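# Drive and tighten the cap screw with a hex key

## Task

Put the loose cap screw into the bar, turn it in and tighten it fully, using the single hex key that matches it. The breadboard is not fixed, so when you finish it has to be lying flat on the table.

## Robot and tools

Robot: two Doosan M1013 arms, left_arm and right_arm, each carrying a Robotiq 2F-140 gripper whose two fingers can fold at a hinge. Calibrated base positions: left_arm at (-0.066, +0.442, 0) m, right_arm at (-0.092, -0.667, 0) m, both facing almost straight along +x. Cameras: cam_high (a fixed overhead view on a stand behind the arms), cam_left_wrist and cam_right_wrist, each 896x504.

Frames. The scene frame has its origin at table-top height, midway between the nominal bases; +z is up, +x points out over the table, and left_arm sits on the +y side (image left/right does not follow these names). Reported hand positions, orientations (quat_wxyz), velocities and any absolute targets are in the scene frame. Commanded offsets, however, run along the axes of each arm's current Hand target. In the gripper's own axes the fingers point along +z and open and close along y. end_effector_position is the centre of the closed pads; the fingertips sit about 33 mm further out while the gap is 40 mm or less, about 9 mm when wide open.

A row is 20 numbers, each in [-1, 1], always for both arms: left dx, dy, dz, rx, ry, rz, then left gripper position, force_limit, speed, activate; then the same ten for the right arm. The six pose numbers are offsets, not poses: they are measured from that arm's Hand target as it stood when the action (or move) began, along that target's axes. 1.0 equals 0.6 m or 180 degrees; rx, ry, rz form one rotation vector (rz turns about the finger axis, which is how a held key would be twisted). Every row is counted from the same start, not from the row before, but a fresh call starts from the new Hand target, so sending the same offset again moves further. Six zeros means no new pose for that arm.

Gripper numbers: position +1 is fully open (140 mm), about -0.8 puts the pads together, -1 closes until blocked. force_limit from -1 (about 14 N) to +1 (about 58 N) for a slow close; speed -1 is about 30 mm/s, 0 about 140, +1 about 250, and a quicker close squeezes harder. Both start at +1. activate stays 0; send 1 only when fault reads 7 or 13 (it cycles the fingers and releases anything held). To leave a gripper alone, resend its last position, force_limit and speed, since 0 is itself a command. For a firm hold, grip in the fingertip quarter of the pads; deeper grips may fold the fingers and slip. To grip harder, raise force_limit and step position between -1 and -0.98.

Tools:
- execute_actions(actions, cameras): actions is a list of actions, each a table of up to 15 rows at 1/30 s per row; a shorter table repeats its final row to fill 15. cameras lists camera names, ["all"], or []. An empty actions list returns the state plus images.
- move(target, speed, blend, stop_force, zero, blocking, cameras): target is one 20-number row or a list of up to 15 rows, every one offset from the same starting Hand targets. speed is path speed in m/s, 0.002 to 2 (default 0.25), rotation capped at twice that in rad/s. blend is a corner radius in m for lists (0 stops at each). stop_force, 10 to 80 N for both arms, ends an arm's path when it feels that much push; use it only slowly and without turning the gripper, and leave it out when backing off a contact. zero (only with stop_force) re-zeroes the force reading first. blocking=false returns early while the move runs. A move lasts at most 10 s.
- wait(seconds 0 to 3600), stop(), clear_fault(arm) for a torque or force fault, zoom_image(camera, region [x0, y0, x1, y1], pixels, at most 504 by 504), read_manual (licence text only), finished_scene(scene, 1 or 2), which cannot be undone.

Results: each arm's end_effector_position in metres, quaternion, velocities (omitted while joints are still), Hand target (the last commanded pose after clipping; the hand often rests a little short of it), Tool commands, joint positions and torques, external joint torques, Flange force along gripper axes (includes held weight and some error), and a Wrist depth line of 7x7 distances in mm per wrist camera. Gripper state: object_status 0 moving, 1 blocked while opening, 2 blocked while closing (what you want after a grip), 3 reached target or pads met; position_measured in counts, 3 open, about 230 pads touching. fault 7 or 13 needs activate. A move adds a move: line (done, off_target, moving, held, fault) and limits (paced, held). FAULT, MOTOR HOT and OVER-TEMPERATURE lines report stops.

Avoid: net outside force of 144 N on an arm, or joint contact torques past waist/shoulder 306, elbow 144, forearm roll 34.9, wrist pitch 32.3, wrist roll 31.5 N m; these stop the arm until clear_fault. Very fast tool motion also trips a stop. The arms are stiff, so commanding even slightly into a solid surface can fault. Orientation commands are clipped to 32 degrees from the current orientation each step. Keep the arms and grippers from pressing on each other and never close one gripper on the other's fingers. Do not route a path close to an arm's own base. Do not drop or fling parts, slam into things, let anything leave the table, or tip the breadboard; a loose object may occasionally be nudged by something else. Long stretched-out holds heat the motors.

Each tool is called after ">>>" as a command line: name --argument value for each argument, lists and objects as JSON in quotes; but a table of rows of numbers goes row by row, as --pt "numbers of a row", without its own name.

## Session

Scene 1 done. Scene 2.

>>> execute_actions --actions '[]'

Scene clock: 0.00 s.
left_arm: end_effector_position=(+0.6399, +0.4883, +0.1161) position_measured=3 object_status=3 fault=0 end_effector_quat_wxyz=(-0.019, +0.051, +0.998, -0.019) | right_arm: end_effector_position=(+0.2622, -0.0749, +0.1578) position_measured=3 object_status=3 fault=0 end_effector_quat_wxyz=(-0.091, +0.896, +0.374, +0.221)
Joint positions: left_arm=[0.005 0.39 1.701 -0.039 1.091 -1.416] | right_arm=[1.069 0.128 2.042 -0.238 0.514 1.998]
Joint velocities: within noise
Joint torques (N m): no reading
External joint torques (N m): no reading
Flange force (N): no reading
Wrist depth (mm): cam_left_wrist=[230 229 226 225 223 221 220 / 243 241 238 236 233 231 230 / 256 253 250 248 245 243 241 / 267 133 264 261 259 144 251 / - 104 281 277 275 134 95 / - 294 298 294 291 289 93 / - 320 317 310 308 304 -] | cam_right_wrist=[- 322 289 291 290 277 - / 310 - 285 290 - - 297 / - 310 - - - - - / - 134 - - - 130 - / - 106 297 - 292 123 97 / - - 287 - 285 - 97 / - - 286 281 281 282 -]
Hand target: left_arm +0.6399, +0.4883, +0.1161; -0.019, +0.051, +0.998, -0.019 | right_arm +0.2622, -0.0749, +0.1578; -0.091, +0.896, +0.374, +0.221
Tool commands: left_gripper/position=+1.0 left_gripper/force_limit=+1.0 left_gripper/speed=+1.0 left_gripper/activate=+0.0 right_gripper/position=+1.0 right_gripper/force_limit=+1.0 right_gripper/speed=+1.0 right_gripper/activate=+0.0

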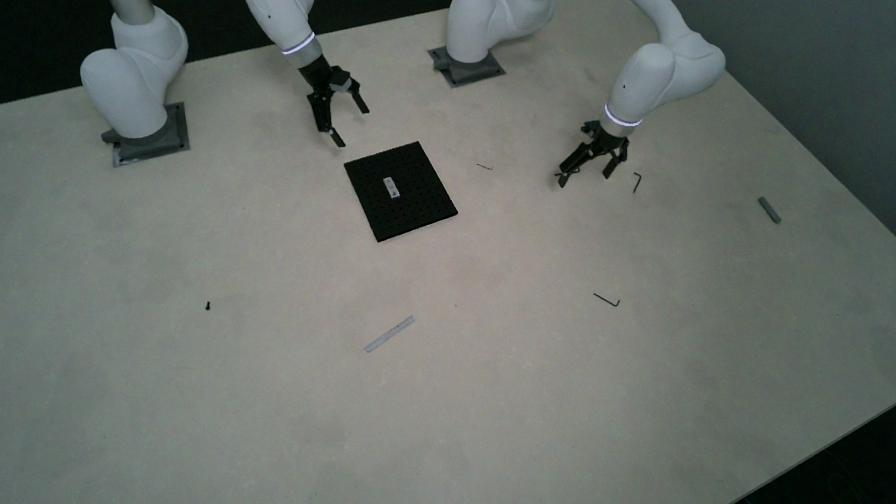

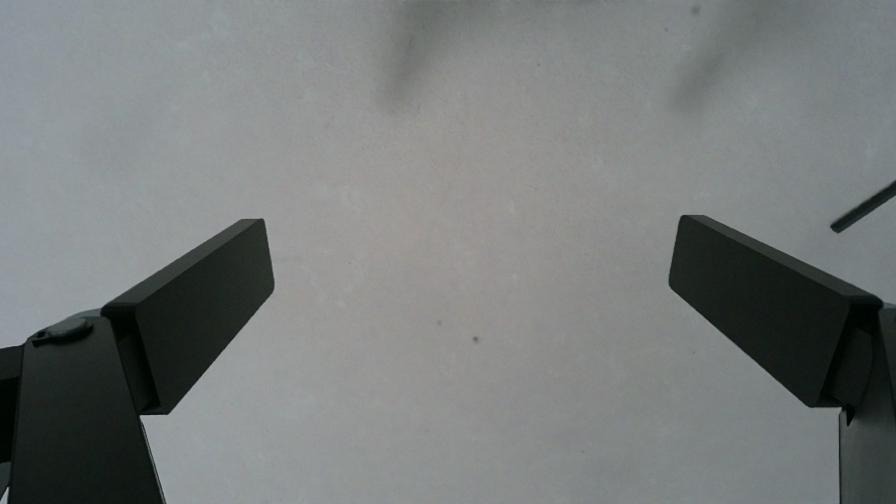

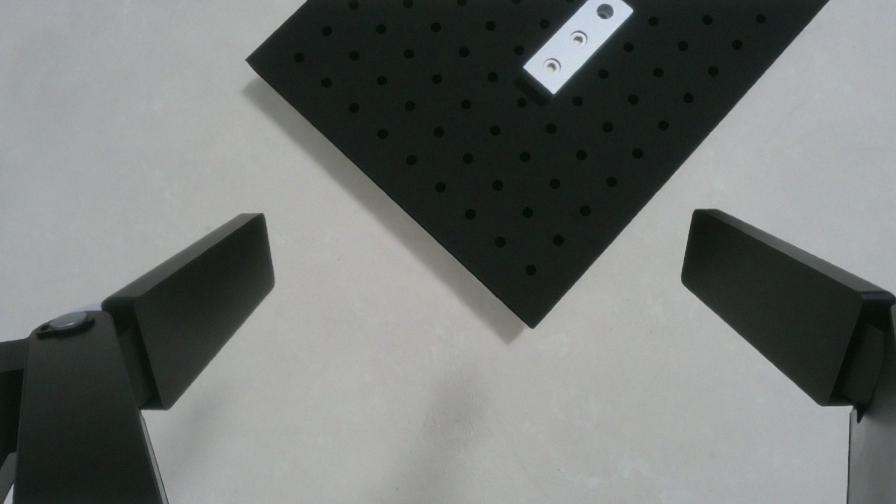

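>>> zoom_image --camera "cam_high" --region '[180, 280, 260, 330]'

>>> zoom_image --camera "cam_high" --region '[460, 140, 660, 320]'

>>> zoom_image --camera "cam_right_wrist" --region '[480, 0, 680, 110]'

Scaled by 6.300 from the camera's image (finer frame: 1280x720).

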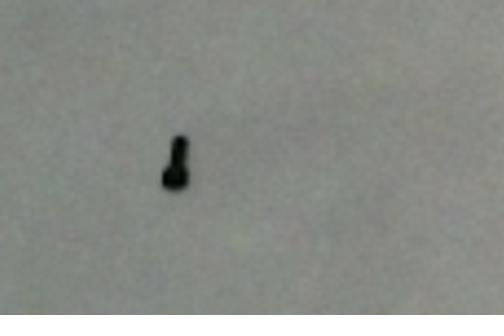

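Scaled by 2.520 from the camera's image (finer frame: 1280x720).

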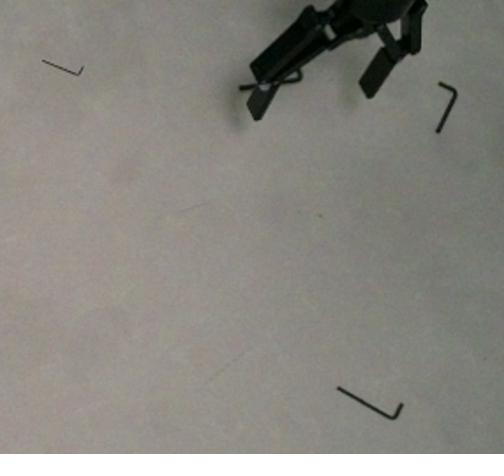

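Scaled by 2.520 from the camera's image (finer frame: 1280x720).

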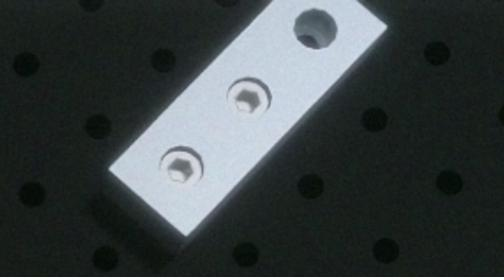

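>>> move --target '[0,0,-0.333,0,0,0,0.2,0,0,0,-0.194,0.968,-0.216,-0.0922,-0.1347,0.377,0.2,0,0,0]' --speed 0.4 --cameras '["all"]'

Scene clock: 5.53 s.
left_arm: end_effector_position=(+0.6477, +0.4954, +0.3156) position_measured=104 object_status=3 fault=0 end_effector_quat_wxyz=(-0.019, +0.051, +0.998, -0.019) | right_arm: end_effector_position=(+0.5598, -0.5995, +0.2201) position_measured=104 object_status=3 fault=0 end_effector_quat_wxyz=(+0.000, +0.978, -0.208, +0.001)
Joint positions: left_arm=[0.015 0.292 1.456 -0.034 1.434 -1.42] | right_arm=[0.082 0.218 1.728 0 1.194 2.04]
Joint torques (N m): left_arm=[-0.62 -69 -42.05 4.2 0.48 -0.53] | right_arm=[-2.21 -60.4 -42.6 4.08 -0.34 0.13]
External joint torques (N m): left_arm=[0.61 -0.93 1.58 -0.11 -0.33 0.53] | right_arm=[2 -2.36 2.68 -0.01 0.29 -0.13]
Flange force (N): left_arm=[5.0 0.7 2.8] | right_arm=[-8.8 1.7 1.2]
Wrist depth (mm): cam_left_wrist=[413 415 415 404 398 397 395 / 434 430 426 424 421 418 411 / 456 459 448 450 443 438 435 / 487 483 155 474 168 454 459 / 503 87 129 496 494 87 85 / - 73 530 530 523 - - / - - 566 573 - - -] | cam_right_wrist=[316 - - - - - - / - 336 - - - - 337 / - 355 - - - - 340 / - 374 129 - - - - / - 89 110 388 - 106 87 / - - - 434 - - - / - - 453 - - - -]
Hand target: left_arm +0.6477, +0.4954, +0.3156; -0.019, +0.051, +0.998, -0.019 | right_arm +0.5599, -0.5995, +0.2201; +0.000, +0.978, -0.208, +0.000
Off the commanded pose: left_arm 0.000 m, 0 deg | right_arm 0.000 m, 0 deg.
move: done

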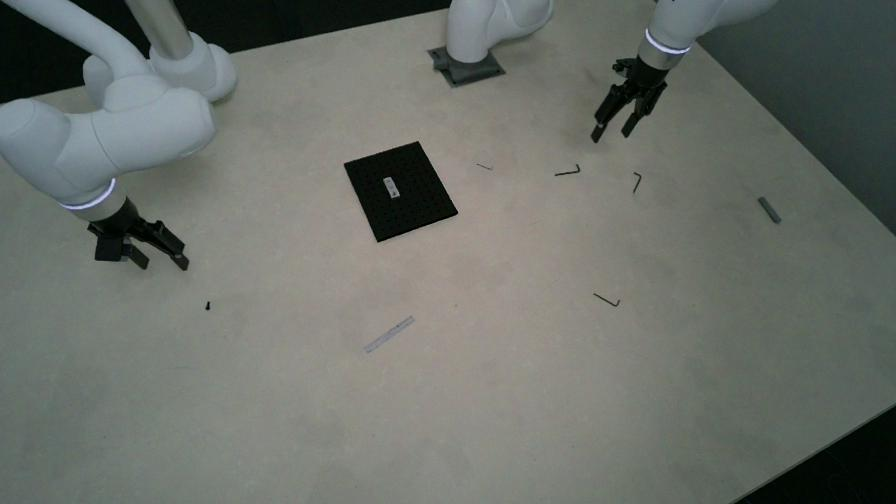

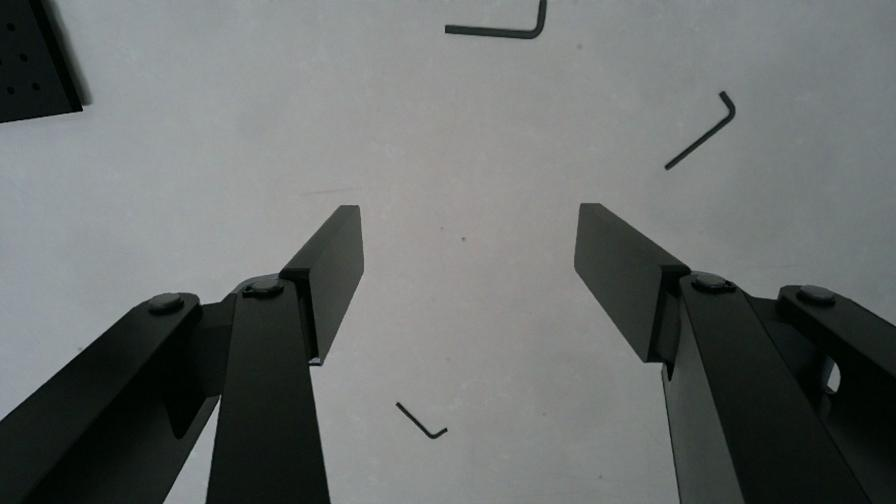

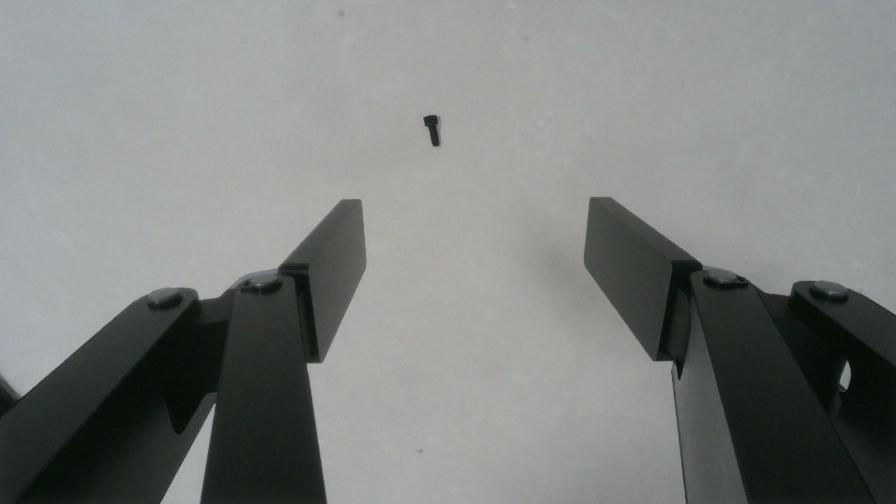

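>>> zoom_image --camera "cam_right_wrist" --region '[390, 100, 470, 160]'

>>> zoom_image --camera "cam_left_wrist" --region '[430, 0, 570, 60]'

>>> zoom_image --camera "cam_left_wrist" --region '[640, 70, 780, 190]'

Scaled by 6.300 from the camera's image (finer frame: 1280x720).

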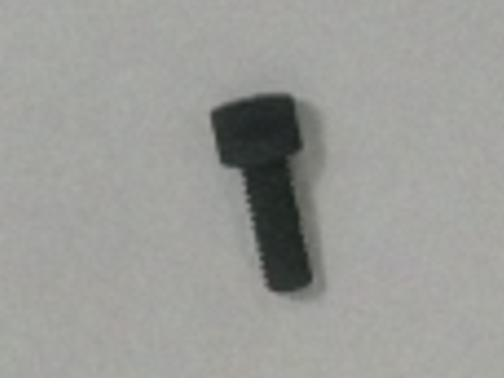

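Scaled by 3.600 from the camera's image (finer frame: 1280x720).

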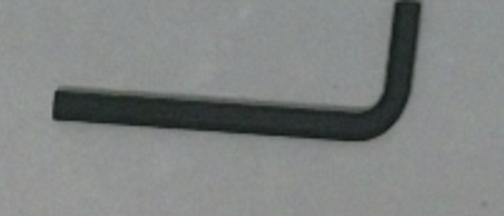

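Scaled by 3.600 from the camera's image (finer frame: 1280x720).

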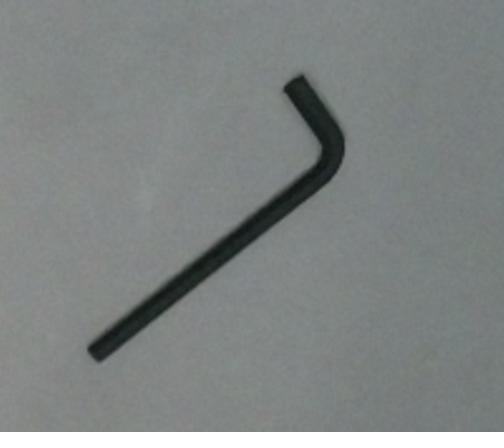

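>>> zoom_image --camera "cam_left_wrist" --region '[380, 390, 460, 450]'

>>> zoom_image --camera "cam_high" --region '[465, 150, 505, 180]'

Scaled by 6.300 from the camera's image (finer frame: 1280x720).

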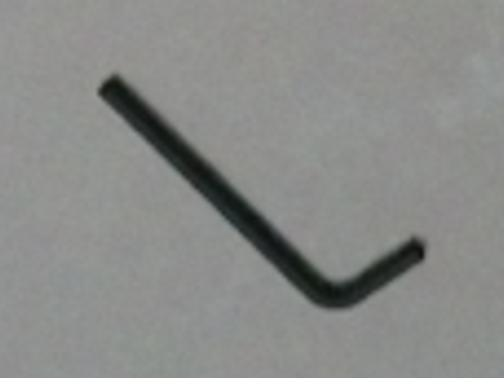

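Scaled by 12.600 from the camera's image (finer frame: 1280x720).

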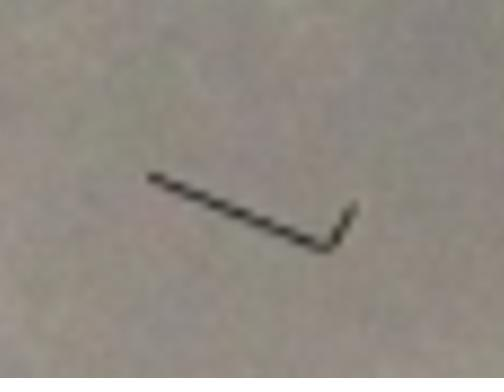

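>>> move --target '[-0.05,0.403,0.317,0,0,0,0.2,0,0,0,-0.008,-0.0237,0.1667,0,0,-0.0678,-0.2,0,0,0]' --speed 0.4 --cameras '["cam_left_wrist","cam_right_wrist"]'

Scene clock: 9.73 s.
left_arm: end_effector_position=(+0.6947, +0.7259, +0.1152) position_measured=104 object_status=3 fault=0 end_effector_quat_wxyz=(-0.019, +0.052, +0.998, -0.019) | right_arm: end_effector_position=(+0.5614, -0.5846, +0.1201) position_measured=154 object_status=3 fault=0 end_effector_quat_wxyz=(+0.000, +0.995, -0.103, +0.001)
Joint positions: left_arm=[0.296 0.544 1.462 -0.023 1.184 -1.135] | right_arm=[0.105 0.297 1.825 0 1.019 1.85]
Joint torques (N m): left_arm=[-0.26 -89.35 -38.76 3.86 0.55 -0.51] | right_arm=[-1.02 -65.3 -39.07 3.89 -0.35 0.04]
External joint torques (N m): left_arm=[0.29 -1.12 1.38 -0.03 -0.38 0.51] | right_arm=[1.14 -2.47 2.43 -0.15 0.3 -0.04]
Flange force (N): left_arm=[5.1 -1.5 1.3] | right_arm=[-8.1 1.0 -0.5]
Wrist depth (mm): cam_left_wrist=[230 229 226 224 223 220 219 / 243 240 238 235 233 230 228 / 255 252 248 247 244 242 240 / 270 260 156 261 252 251 252 / 279 87 129 274 274 87 82 / - 72 294 292 287 - - / - - 310 310 308 - -] | cam_right_wrist=[228 - - - - 226 - / 238 - - 245 244 - 237 / - - - 251 253 265 - / 272 - - 268 145 265 272 / - - - - - - - / - - - 307 - - - / - - - - - - -]
Hand target: left_arm +0.6947, +0.7259, +0.1151; -0.019, +0.051, +0.998, -0.019 | right_arm +0.5614, -0.5846, +0.1200; +0.000, +0.995, -0.103, +0.000
Off the commanded pose: left_arm 0.000 m, 0 deg | right_arm 0.000 m, 0 deg.
move: done

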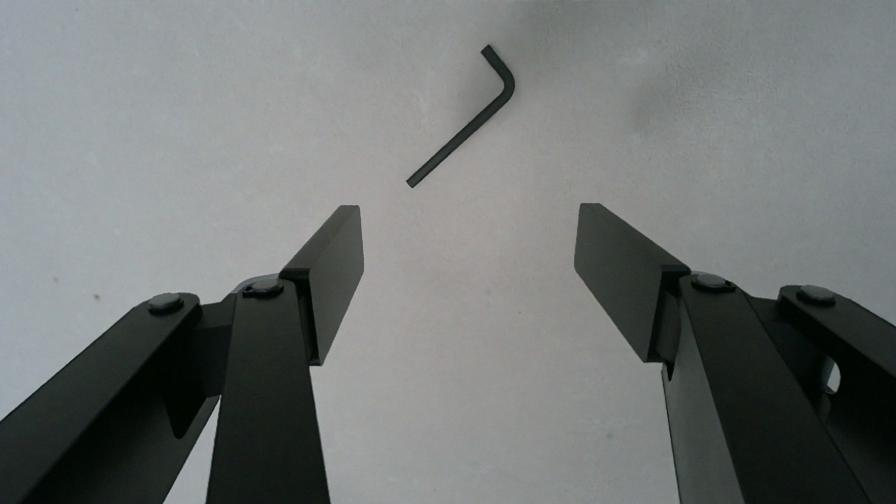

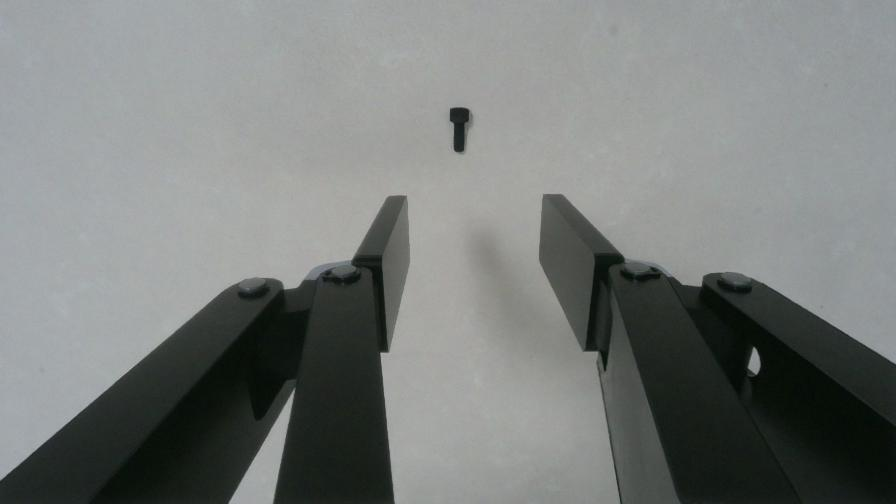

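>>> zoom_image --camera "cam_left_wrist" --region '[390, 30, 550, 200]'

>>> zoom_image --camera "cam_right_wrist" --region '[430, 95, 490, 160]'

Scaled by 2.965 from the camera's image (finer frame: 1280x720).

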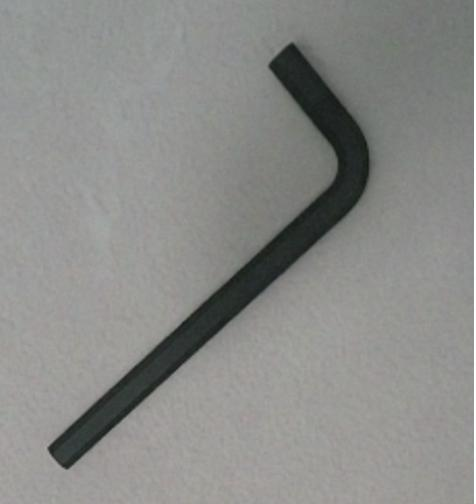

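Scaled by 7.754 from the camera's image (finer frame: 1280x720).

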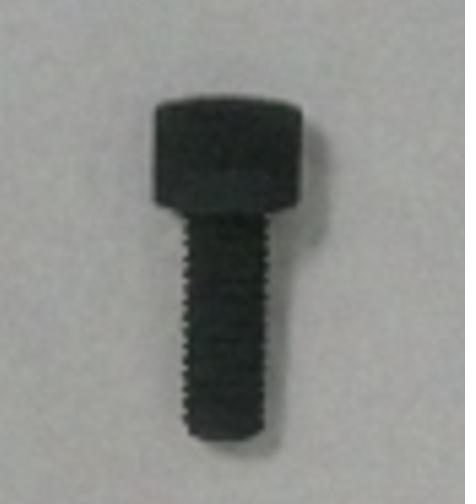

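>>> move --target '[0.0212,-0.0525,-0.0055,-0.0168,-0.0054,0.2714,-0.3,0,0,0,0.0901,-0.0045,0.0742,0,-0.0333,0,-0.45,0,0,0]' --speed 0.2 --cameras '["cam_left_wrist","cam_right_wrist"]'

Scene clock: 17.50 s.
left_arm: end_effector_position=(+0.6790, +0.6960, +0.1201) position_measured=167 object_status=3 fault=0 end_effector_quat_wxyz=(+0.000, +0.460, +0.888, +0.000) | right_arm: end_effector_position=(+0.6149, -0.5930, +0.0756) position_measured=186 object_status=3 fault=0 end_effector_quat_wxyz=(-0.005, +0.993, -0.102, -0.052)
Joint positions: left_arm=[0.257 0.48 1.554 0 1.106 -0.33] | right_arm=[0.075 0.456 1.687 0.029 1.099 1.806]
Joint torques (N m): left_arm=[-0.67 -84.31 -38.44 4.07 0.37 -0.51] | right_arm=[-1.32 -79.94 -38.49 3.79 -0.11 0.17]
External joint torques (N m): left_arm=[0.56 0.46 1.5 -0.23 -0.36 0.51] | right_arm=[1.84 -2.8 2.54 -0.02 0.34 -0.17]
Flange force (N): left_arm=[2.1 -2.5 2.2] | right_arm=[-9.3 0.5 -0.2]
Wrist depth (mm): cam_left_wrist=[225 226 225 225 226 225 225 / 237 236 238 238 237 237 237 / 252 250 251 250 250 251 251 / 266 266 264 264 173 266 266 / 284 77 86 284 91 91 280 / - 66 - 303 - 72 69 / - - - 325 - - -] | cam_right_wrist=[- - - 183 183 180 - / - - - 193 - 191 196 / - - - - - - - / 224 220 - 122 119 - 223 / - - - - - 94 - / - - - - - - - / - - - - - - -]
Hand target: left_arm +0.6790, +0.6960, +0.1201; +0.000, +0.460, +0.888, +0.000 | right_arm +0.6149, -0.5930, +0.0756; -0.005, +0.993, -0.102, -0.052
Off the commanded pose: left_arm 0.000 m, 0 deg | right_arm 0.000 m, 0 deg.
move: done

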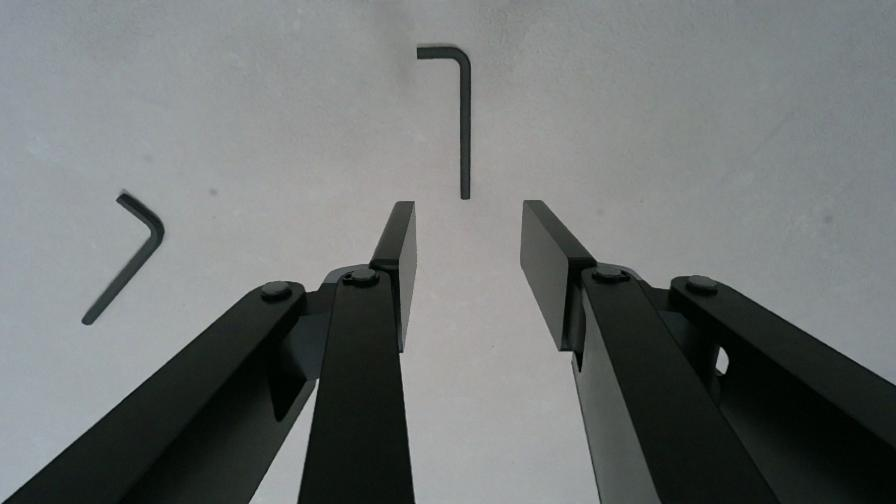

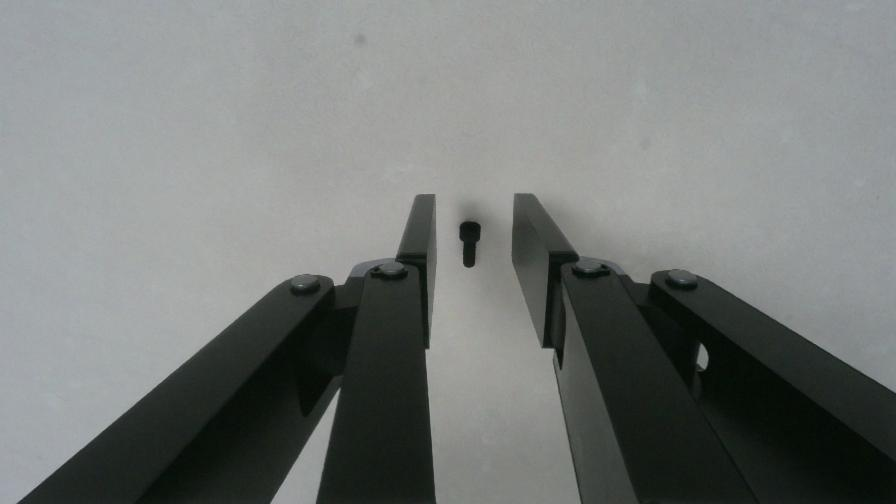

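>>> move --target '[0.0878,0,0.125,0,0,0,-0.5,0,0,0,-0.0115,0,0.0514,0,0,0,-0.5,0,0,0]' --speed 0.15 --cameras '["cam_left_wrist","cam_right_wrist"]'

Scene clock: 20.23 s.
left_arm: end_effector_position=(+0.6487, +0.7391, +0.0451) position_measured=192 object_status=3 fault=0 end_effector_quat_wxyz=(+0.000, +0.460, +0.888, +0.000) | right_arm: end_effector_position=(+0.6050, -0.5909, +0.0456) position_measured=192 object_status=3 fault=0 end_effector_quat_wxyz=(-0.005, +0.993, -0.102, -0.052)
Joint positions: left_arm=[0.322 0.522 1.641 0 0.977 -0.265] | right_arm=[0.079 0.471 1.728 0.03 1.043 1.807]
Joint torques (N m): left_arm=[-0.78 -85.29 -35.93 3.63 0.4 -0.55] | right_arm=[-1.1 -80.11 -37.07 3.61 -0.04 0.05]
External joint torques (N m): left_arm=[0.76 0.07 1.65 -0.07 -0.4 0.55] | right_arm=[1.27 -2.61 2.46 0.01 0.27 -0.05]
Flange force (N): left_arm=[2.5 -3.4 1.7] | right_arm=[-8.6 0.9 -0.4]
Wrist depth (mm): cam_left_wrist=[158 158 158 157 158 157 158 / 167 167 167 166 166 166 166 / 175 176 176 174 176 176 176 / 187 187 184 182 182 187 186 / 198 196 84 196 91 91 197 / 210 62 72 213 - 66 - / - - - 230 - - -] | cam_right_wrist=[- - - - - 155 - / - - - - - - 166 / - - 177 - 177 179 175 / - - 183 - 138 - - / - - - 208 - - - / - - - - - - - / - - - 260 - - -]
Hand target: left_arm +0.6487, +0.7391, +0.0451; +0.000, +0.460, +0.888, +0.000 | right_arm +0.6050, -0.5909, +0.0456; -0.005, +0.993, -0.102, -0.052
Off the commanded pose: left_arm 0.000 m, 0 deg | right_arm 0.000 m, 0 deg.
move: done

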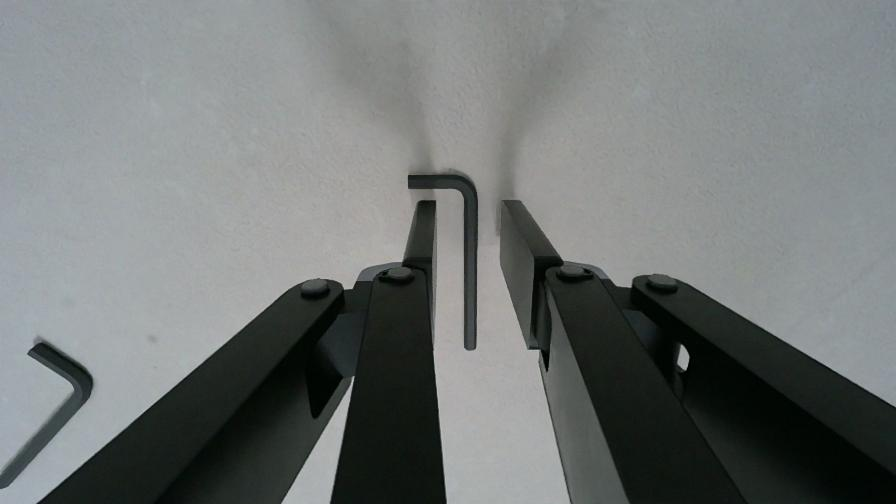

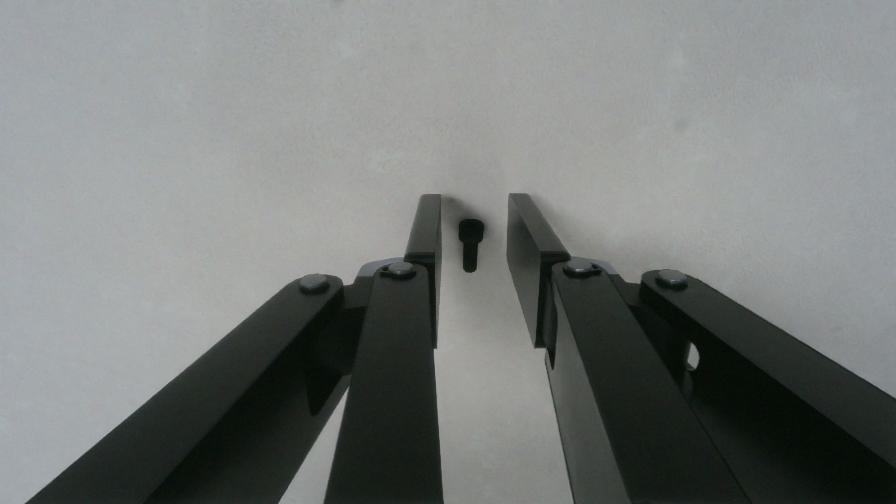

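>>> move --target '[0,0,0.0245,0,0,0,-0.5,0,0,0,0.0068,0,0.0167,0,0,0,-0.5,0,0,0]' --speed 0.015 --stop_force 10 --cameras '["cam_left_wrist","cam_right_wrist"]'

>>> zoom_image --camera "cam_right_wrist" --region '[420, 180, 530, 290]'

Scene clock: 22.50 s.
left_arm: end_effector_position=(+0.6488, +0.7392, +0.0351) position_measured=192 object_status=3 fault=0 end_effector_quat_wxyz=(+0.000, +0.460, +0.888, +0.000) | right_arm: end_effector_position=(+0.6080, -0.5915, +0.0352) position_measured=192 object_status=3 fault=0 end_effector_quat_wxyz=(-0.005, +0.993, -0.102, -0.052)
Joint positions: left_arm=[0.322 0.532 1.647 0 0.961 -0.265] | right_arm=[0.078 0.485 1.729 0.03 1.029 1.806]
Joint torques (N m): left_arm=[-3.59 -74.12 -28.29 2.53 0.93 -0.56] | right_arm=[-0.88 -81.21 -36.58 3.55 -0.05 0.12]
External joint torques (N m): left_arm=[3.51 -11.63 -5.66 0.99 -0.93 0.56] | right_arm=[0.72 -2.55 2.2 0.04 0.28 -0.12]
Flange force (N): left_arm=[5.9 -2.1 -12.8] | right_arm=[-7.8 1.5 -0.8]
Wrist depth (mm): cam_left_wrist=[148 149 149 149 149 149 149 / 157 157 156 157 157 157 157 / 166 165 166 164 166 166 168 / 176 176 174 172 172 176 176 / 187 185 84 185 91 87 188 / 194 62 72 201 - 70 195 / - - - 216 - - -] | cam_right_wrist=[145 - - - - - - / - 157 - 157 155 - - / - - 168 165 159 - 166 / 179 - 178 174 138 176 - / 196 - - - - - - / - - - - - - - / - - - - - - -]
Hand target: left_arm +0.6488, +0.7391, +0.0351; +0.000, +0.460, +0.888, +0.000 (not the last commanded pose) | right_arm +0.6080, -0.5915, +0.0352; -0.005, +0.993, -0.102, -0.052
Off the commanded pose: left_arm 0.005 m, 0 deg | right_arm 0.000 m, 0 deg.
move: contact (left_arm)

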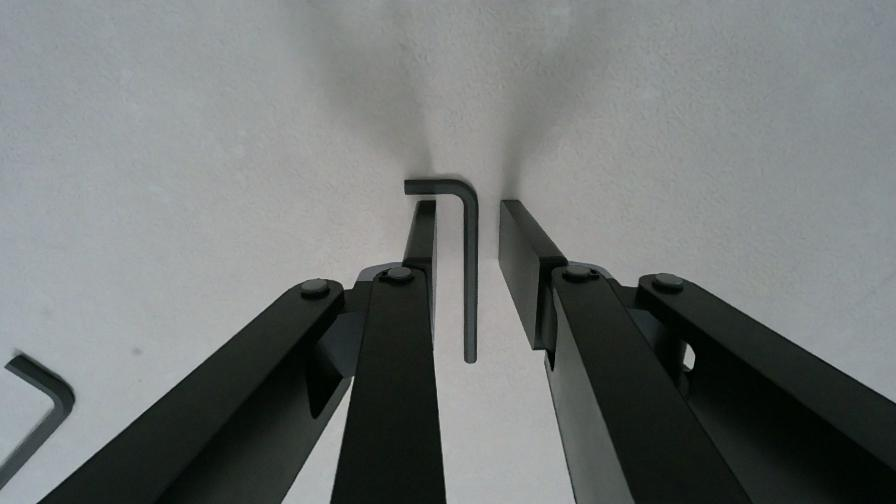

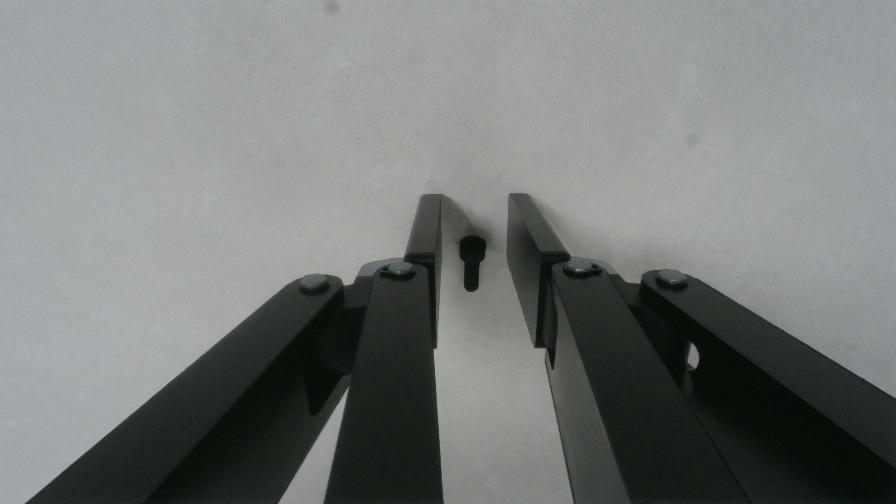

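Scaled by 4.582 from the camera's image (finer frame: 1280x720).

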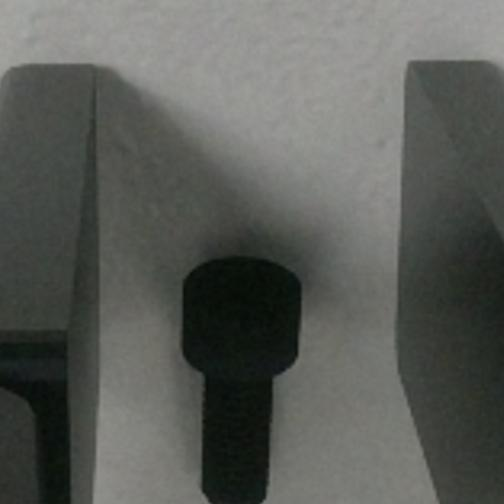

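>>> move --target '[0,0,-0.0018,0,0,0,-0.5,0,0,0,0.0012,0,0.01,0,0,0,-0.5,0,0,0]' --speed 0.01 --stop_force 10

Scene clock: 23.90 s.
left_arm: end_effector_position=(+0.6486, +0.7390, +0.0355) position_measured=192 object_status=3 fault=0 end_effector_quat_wxyz=(+0.000, +0.460, +0.888, +0.000) | right_arm: end_effector_position=(+0.6081, -0.5915, +0.0345) position_measured=192 object_status=3 fault=0 end_effector_quat_wxyz=(-0.005, +0.993, -0.102, -0.051)
Joint positions: left_arm=[0.322 0.531 1.647 0 0.963 -0.265] | right_arm=[0.078 0.485 1.729 0.03 1.027 1.806]
Joint torques (N m): left_arm=[-0.38 -84.58 -35.28 3.75 0.07 -0.52] | right_arm=[-3.04 -64.72 -28.2 2.62 -1.55 0.18]
External joint torques (N m): left_arm=[0.33 -1.32 1.25 -0.22 -0.07 0.52] | right_arm=[3.67 -19 -5.93 0.96 1.79 -0.18]
Flange force (N): left_arm=[2.1 -4.2 -0.3] | right_arm=[-13.8 -1.6 -23.8]
Wrist depth (mm): cam_left_wrist=[149 149 149 149 149 149 149 / 157 157 157 157 157 157 157 / 166 166 166 164 166 166 168 / 176 176 174 173 172 177 176 / 187 185 84 186 91 85 188 / 196 62 72 201 - 66 - / - - - 215 - - -] | cam_right_wrist=[143 - - 144 143 - - / - - - - - - - / - - 164 - - 163 166 / - 175 - 173 117 - 180 / 195 - - 191 - - 192 / - - - - - - - / - - - - - - -]
Hand target: left_arm +0.6486, +0.7390, +0.0355; +0.000, +0.460, +0.888, +0.000 (not the last commanded pose) | right_arm +0.6081, -0.5915, +0.0345; -0.005, +0.993, -0.102, -0.051 (not the last commanded pose)
Off the commanded pose: left_arm 0.001 m, 0 deg | right_arm 0.005 m, 0 deg.
move: contact (left_arm, right_arm)

>>> move --target '[0,0,-0.0008,0,0,0,-0.5,0,0,0,-0.0002,0,-0.0017,0,0,0,-0.5,0,0,0]' --speed 0.02

>>> execute_actions --actions '[[[0,0,0,0,0,0,-1,-0.3,-0.7,0,0,0,0,0,0,0,-1,-0.5,-0.8,0]],[[0,0,0,0,0,0,-1,-0.3,-0.7,0,0,0,0,0,0,0,-1,-0.5,-0.8,0]],[[0,0,0,0,0,0,-1,-0.3,-0.7,0,0,0,0,0,0,0,-1,-0.5,-0.8,0]],[[0,0,0,0,0,0,-1,-0.3,-0.7,0,0,0,0,0,0,0,-1,-0.5,-0.8,0]]]' --cameras '["cam_left_wrist","cam_right_wrist"]'

Scene clock: 25.30 s.
left_arm: end_effector_position=(+0.6486, +0.7390, +0.0360) position_measured=192 object_status=3 fault=0 end_effector_quat_wxyz=(+0.000, +0.460, +0.888, +0.000) | right_arm: end_effector_position=(+0.6081, -0.5915, +0.0355) position_measured=192 object_status=3 fault=0 end_effector_quat_wxyz=(-0.005, +0.993, -0.102, -0.051)
Joint positions: left_arm=[0.322 0.531 1.647 0 0.963 -0.265] | right_arm=[0.078 0.484 1.729 0.03 1.029 1.806]
Joint torques (N m): left_arm=[-1.01 -85.91 -35.49 3.53 0.35 -0.6] | right_arm=[-1.42 -80.9 -36.68 3.54 -0.08 0.08]
External joint torques (N m): left_arm=[0.81 0.53 1.62 -0.02 -0.34 0.6] | right_arm=[1.15 -2.87 2.34 0.04 0.31 -0.08]
Flange force (N): left_arm=[2.5 -2.7 2.0] | right_arm=[-8.7 1.1 -0.9]
Wrist depth (mm): cam_left_wrist=[149 149 149 149 149 150 150 / 157 158 157 158 158 157 157 / 167 166 167 165 167 167 167 / 177 177 174 173 173 177 177 / 188 186 84 186 91 85 189 / 196 62 72 201 - 66 - / - - - 217 - - -] | cam_right_wrist=[- - - 144 - - - / 156 154 - - - - 154 / - - - - - - 167 / - - 176 - 138 181 - / - - - 195 - - - / - - - 215 - - - / - - - - - - -]
Hand target: left_arm +0.6486, +0.7390, +0.0360; +0.000, +0.460, +0.888, +0.000 | right_arm +0.6081, -0.5915, +0.0355; -0.005, +0.993, -0.102, -0.051
Off the commanded pose: left_arm 0.000 m, 0 deg | right_arm 0.000 m, 0 deg.
move: done

Scene clock: 27.50 s.
left_arm: end_effector_position=(+0.6486, +0.7390, +0.0360) position_measured=223 object_status=2 fault=0 end_effector_quat_wxyz=(+0.000, +0.460, +0.888, +0.000) | right_arm: end_effector_position=(+0.6081, -0.5915, +0.0355) position_measured=217 object_status=2 fault=0 end_effector_quat_wxyz=(-0.005, +0.993, -0.102, -0.051)
Joint positions: left_arm=[0.322 0.531 1.647 0 0.963 -0.265] | right_arm=[0.078 0.484 1.729 0.03 1.029 1.806]
Joint torques (N m): left_arm=[-0.63 -85.28 -35.32 3.55 0.33 -0.52] | right_arm=[-1.51 -80.7 -36.44 3.5 -0.04 0.09]
External joint torques (N m): left_arm=[0.59 -0.33 1.4 -0.03 -0.32 0.52] | right_arm=[1.44 -2.86 2.06 0.09 0.26 -0.09]
External joint torques at the end of the 1st action: left_arm=[0.57 -0.19 1.33 -0.02 -0.36 0.61] | right_arm=[1.31 -2.67 2.53 0.05 0.3 -0.06]
External joint torques at the end of the 2nd action: left_arm=[0.93 -0.13 1.2 -0.09 -0.39 0.51] | right_arm=[1.08 -2.9 1.89 0.06 0.22 -0.16]
External joint torques at the end of the 3rd action: left_arm=[0.92 -0.25 1.29 0.01 -0.34 0.56] | right_arm=[1 -3.16 1.97 0.08 0.33 -0.05]
Flange force (N): left_arm=[2.2 -3.4 1.1] | right_arm=[-8.2 0.6 -1.1]
Flange force at the end of the 1st action (N): left_arm=[2.3 -3.1 1.2] | right_arm=[-8.9 0.9 -0.6]
Flange force at the end of the 2nd action (N): left_arm=[2.5 -2.7 1.2] | right_arm=[-7.8 1.0 -1.2]
Flange force at the end of the 3rd action (N): left_arm=[2.6 -2.9 1.1] | right_arm=[-8.3 1.1 -1.5]
Wrist depth (mm): cam_left_wrist=[149 149 149 149 149 149 150 / 157 158 157 157 157 158 157 / 166 167 167 165 167 167 167 / 176 177 177 137 175 177 177 / 188 185 81 92 88 184 189 / 198 62 65 - - - 199 / - - - - - - -] | cam_right_wrist=[- - - 144 - - 141 / - 158 - - - - 157 / - - - - - - 166 / 183 - - 110 113 181 - / 196 - - - 89 - - / 210 - - - - - - / - - - - - - -]
Hand target: left_arm +0.6486, +0.7390, +0.0360; +0.000, +0.460, +0.888, +0.000 | right_arm +0.6081, -0.5915, +0.0355; -0.005, +0.993, -0.102, -0.051
Off the commanded pose: left_arm 0.000 m, 0 deg | right_arm 0.000 m, 0 deg.

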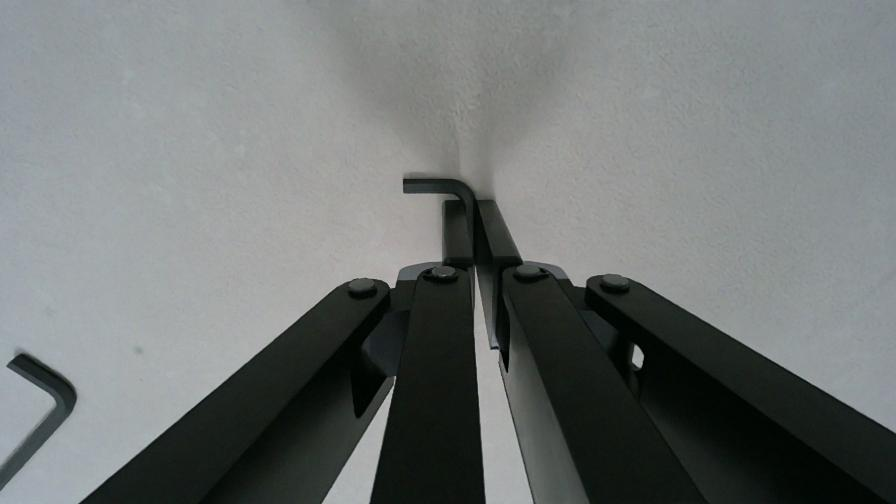

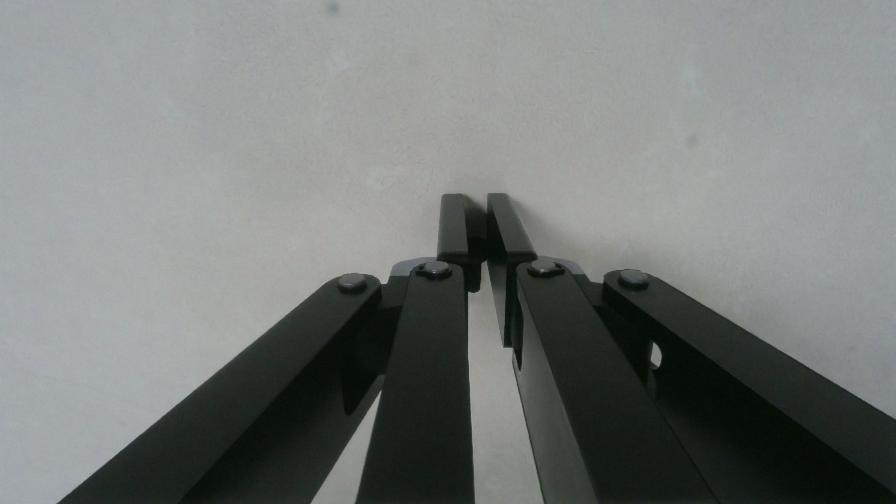

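>>> move --pt "0 0 -0.1 0 0 0 -1 -0.3 -0.7 0 -0.0104 0 -0.0995 0 0 0 -1 -0.5 -0.8 0" --pt "0 0 -0.4 -0.5 0 0 -1 -0.3 -0.7 0 -0.446 -0.340 -0.305 0.2379 0.4465 -0.2937 -1 -0.5 -0.8 0" --speed '[0.15,0.35]' --blend '[0.02,0]' --cameras '["all"]'

Scene clock: 34.33 s.
left_arm: end_effector_position=(+0.6484, +0.7390, +0.2760) position_measured=223 object_status=2 fault=0 end_effector_quat_wxyz=(+0.325, +0.325, +0.628, +0.628) | right_arm: end_effector_position=(+0.4076, -0.3414, +0.2453) position_measured=217 object_status=2 fault=0 end_effector_quat_wxyz=(-0.283, +0.673, +0.314, +0.607)
Joint positions: left_arm=[0.13 0.262 2.327 2.618 1.081 -2.876] | right_arm=[0.161 0.047 2.6 2.295 1.117 -1.207]
Joint torques (N m): left_arm=[-0.4 -51.42 -27.6 -1.16 3.01 -0.53] | right_arm=[-1.47 -28.54 -27.56 -0.45 2.32 0.09]
External joint torques (N m): left_arm=[0.35 -0.85 1.66 -0.11 -0.37 0.58] | right_arm=[1.37 -1.7 2.39 -0.01 0.31 -0.09]
Flange force (N): left_arm=[1.4 2.4 -3.3] | right_arm=[1.8 -7.1 -2.5]
Wrist depth (mm): cam_left_wrist=[319 454 - 2592 - - - / 317 423 817 2564 - 2649 - / 317 423 814 - - 2408 - / 315 449 - 117 102 - - / 301 418 - 92 88 79 - / 299 62 65 - - - - / - - - - - - -] | cam_right_wrist=[644 835 - - 2168 - - / - - 2094 - 1887 1626 1716 / - - 936 1005 1009 985 1962 / - - - 119 666 - 657 / 524 - - - 89 - 518 / - - - - - - - / - - - - - - -]
Hand target: left_arm +0.6484, +0.7390, +0.2760; +0.325, +0.325, +0.628, +0.628 | right_arm +0.4076, -0.3414, +0.2452; -0.283, +0.673, +0.314, +0.607
Off the commanded pose: left_arm 0.000 m, 0 deg | right_arm 0.000 m, 0 deg.
move: done

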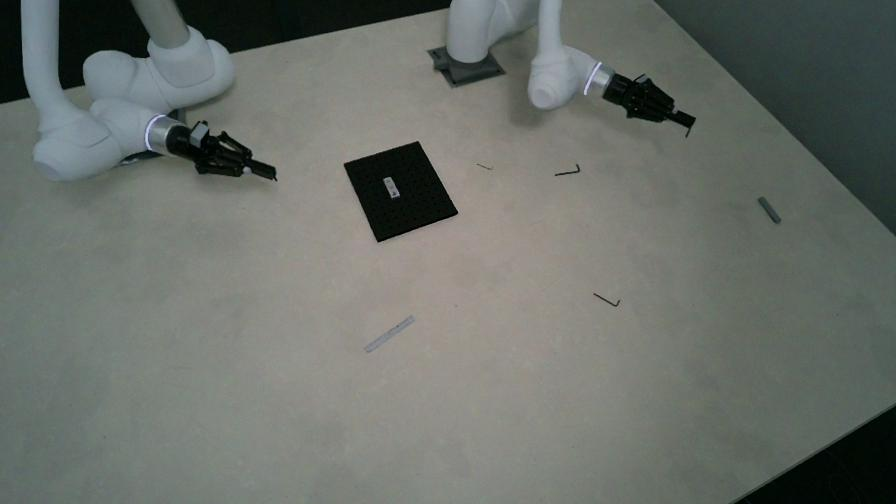

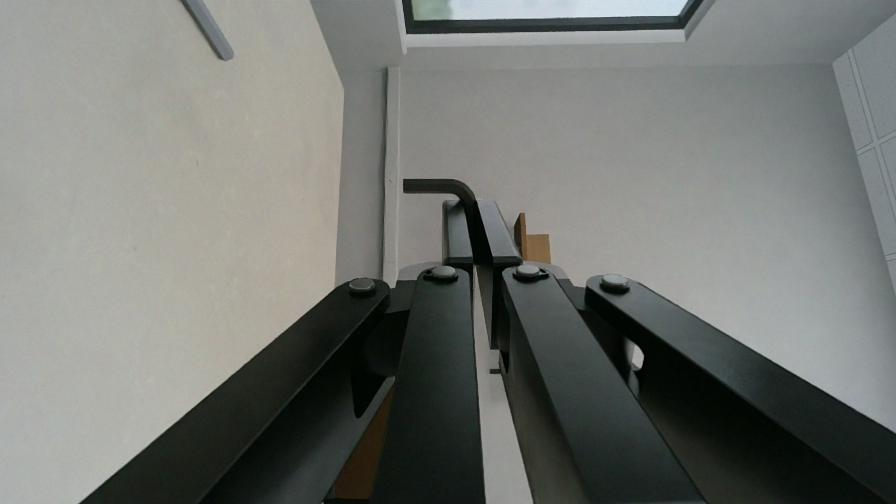

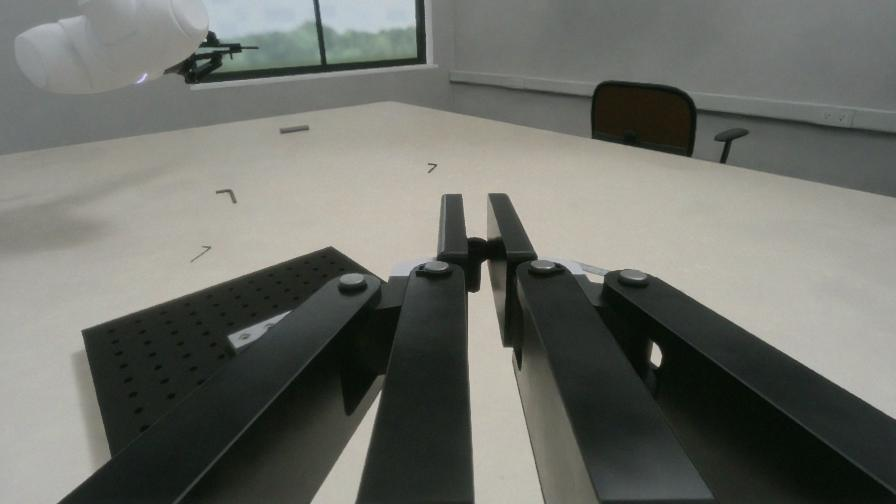

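>>> move --target '[-0.501,0.033,-0.417,0,-0.194,0,-1,-0.3,-0.7,0,-0.2115,-0.294,0.4357,0,0,0,-1,-0.5,-0.8,0]' --speed 0.25 --cameras '["all"]'

Scene clock: 37.47 s.
left_arm: end_effector_position=(+0.6174, +0.3491, +0.2958) position_measured=223 object_status=2 fault=0 end_effector_quat_wxyz=(+0.499, +0.498, +0.501, +0.502) | right_arm: end_effector_position=(+0.4311, -0.0390, +0.0918) position_measured=217 object_status=2 fault=0 end_effector_quat_wxyz=(-0.283, +0.673, +0.314, +0.607)
Joint positions: left_arm=[-0.386 0.105 2.477 2.72 1.052 -2.923] | right_arm=[0.838 0.591 2.297 3.072 1.214 -1.554]
Joint torques (N m): left_arm=[-0.82 -34.75 -27.63 -1.36 3.05 -0.51] | right_arm=[-0.42 -70.37 -16.09 -1.03 2.56 0.07]
External joint torques (N m): left_arm=[0.83 -1.86 1.7 -0.15 -0.39 0.56] | right_arm=[0.44 -2.6 2.1 -0.04 0.27 -0.08]
Flange force (N): left_arm=[2.5 4.9 -4.7] | right_arm=[4.5 -0.8 -6.2]
Wrist depth (mm): cam_left_wrist=[343 493 1362 - 1939 - - / 341 456 1481 2148 2384 - - / 333 488 846 2168 - - - / 341 433 864 117 2458 - - / 312 453 - 92 88 80 - / 308 62 65 - - - - / - - - - - - -] | cam_right_wrist=[- - - - - 1358 1765 / - - - - - - 1574 / - - - - - - - / - - 277 118 283 - 352 / 282 233 - - 90 - - / - - - - - - - / - - - - - - -]
Hand target: left_arm +0.6174, +0.3491, +0.2957; +0.499, +0.498, +0.501, +0.502 | right_arm +0.4311, -0.0390, +0.0918; -0.283, +0.673, +0.314, +0.607
Off the commanded pose: left_arm 0.000 m, 0 deg | right_arm 0.000 m, 0 deg.
move: done

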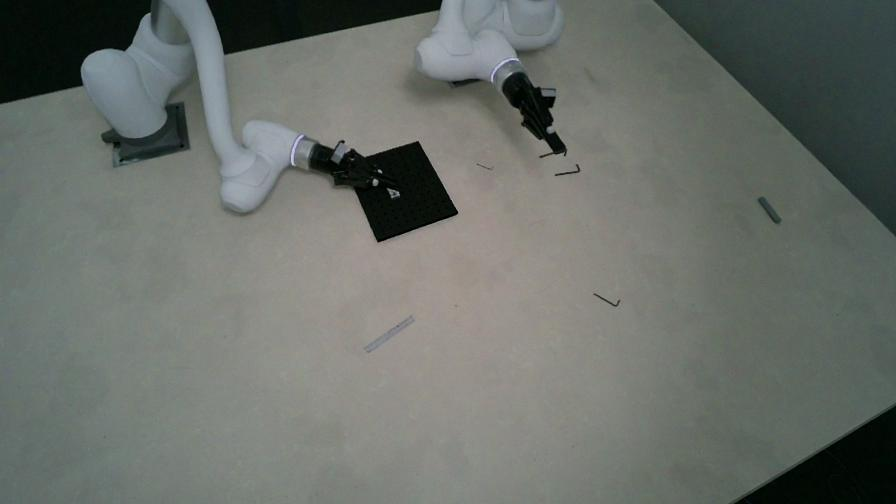

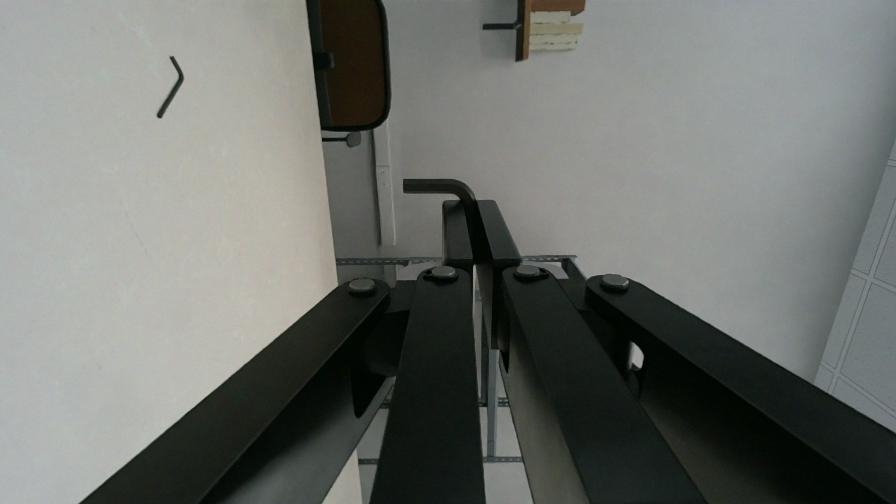

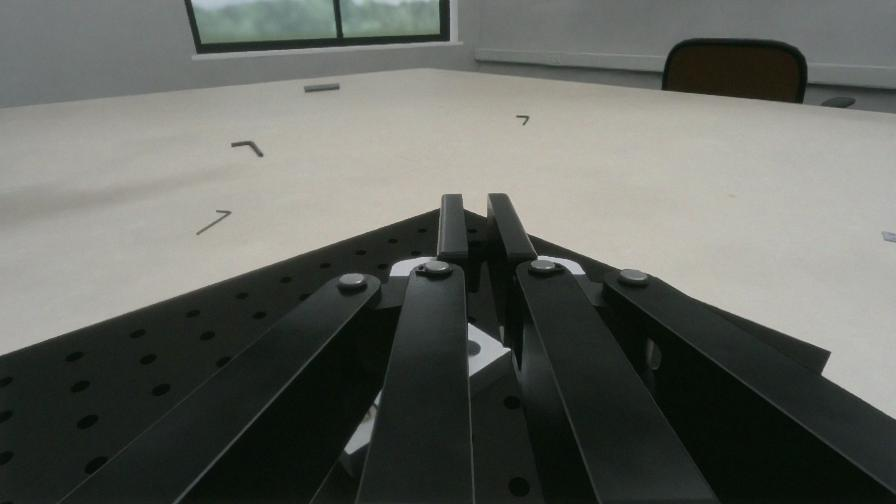

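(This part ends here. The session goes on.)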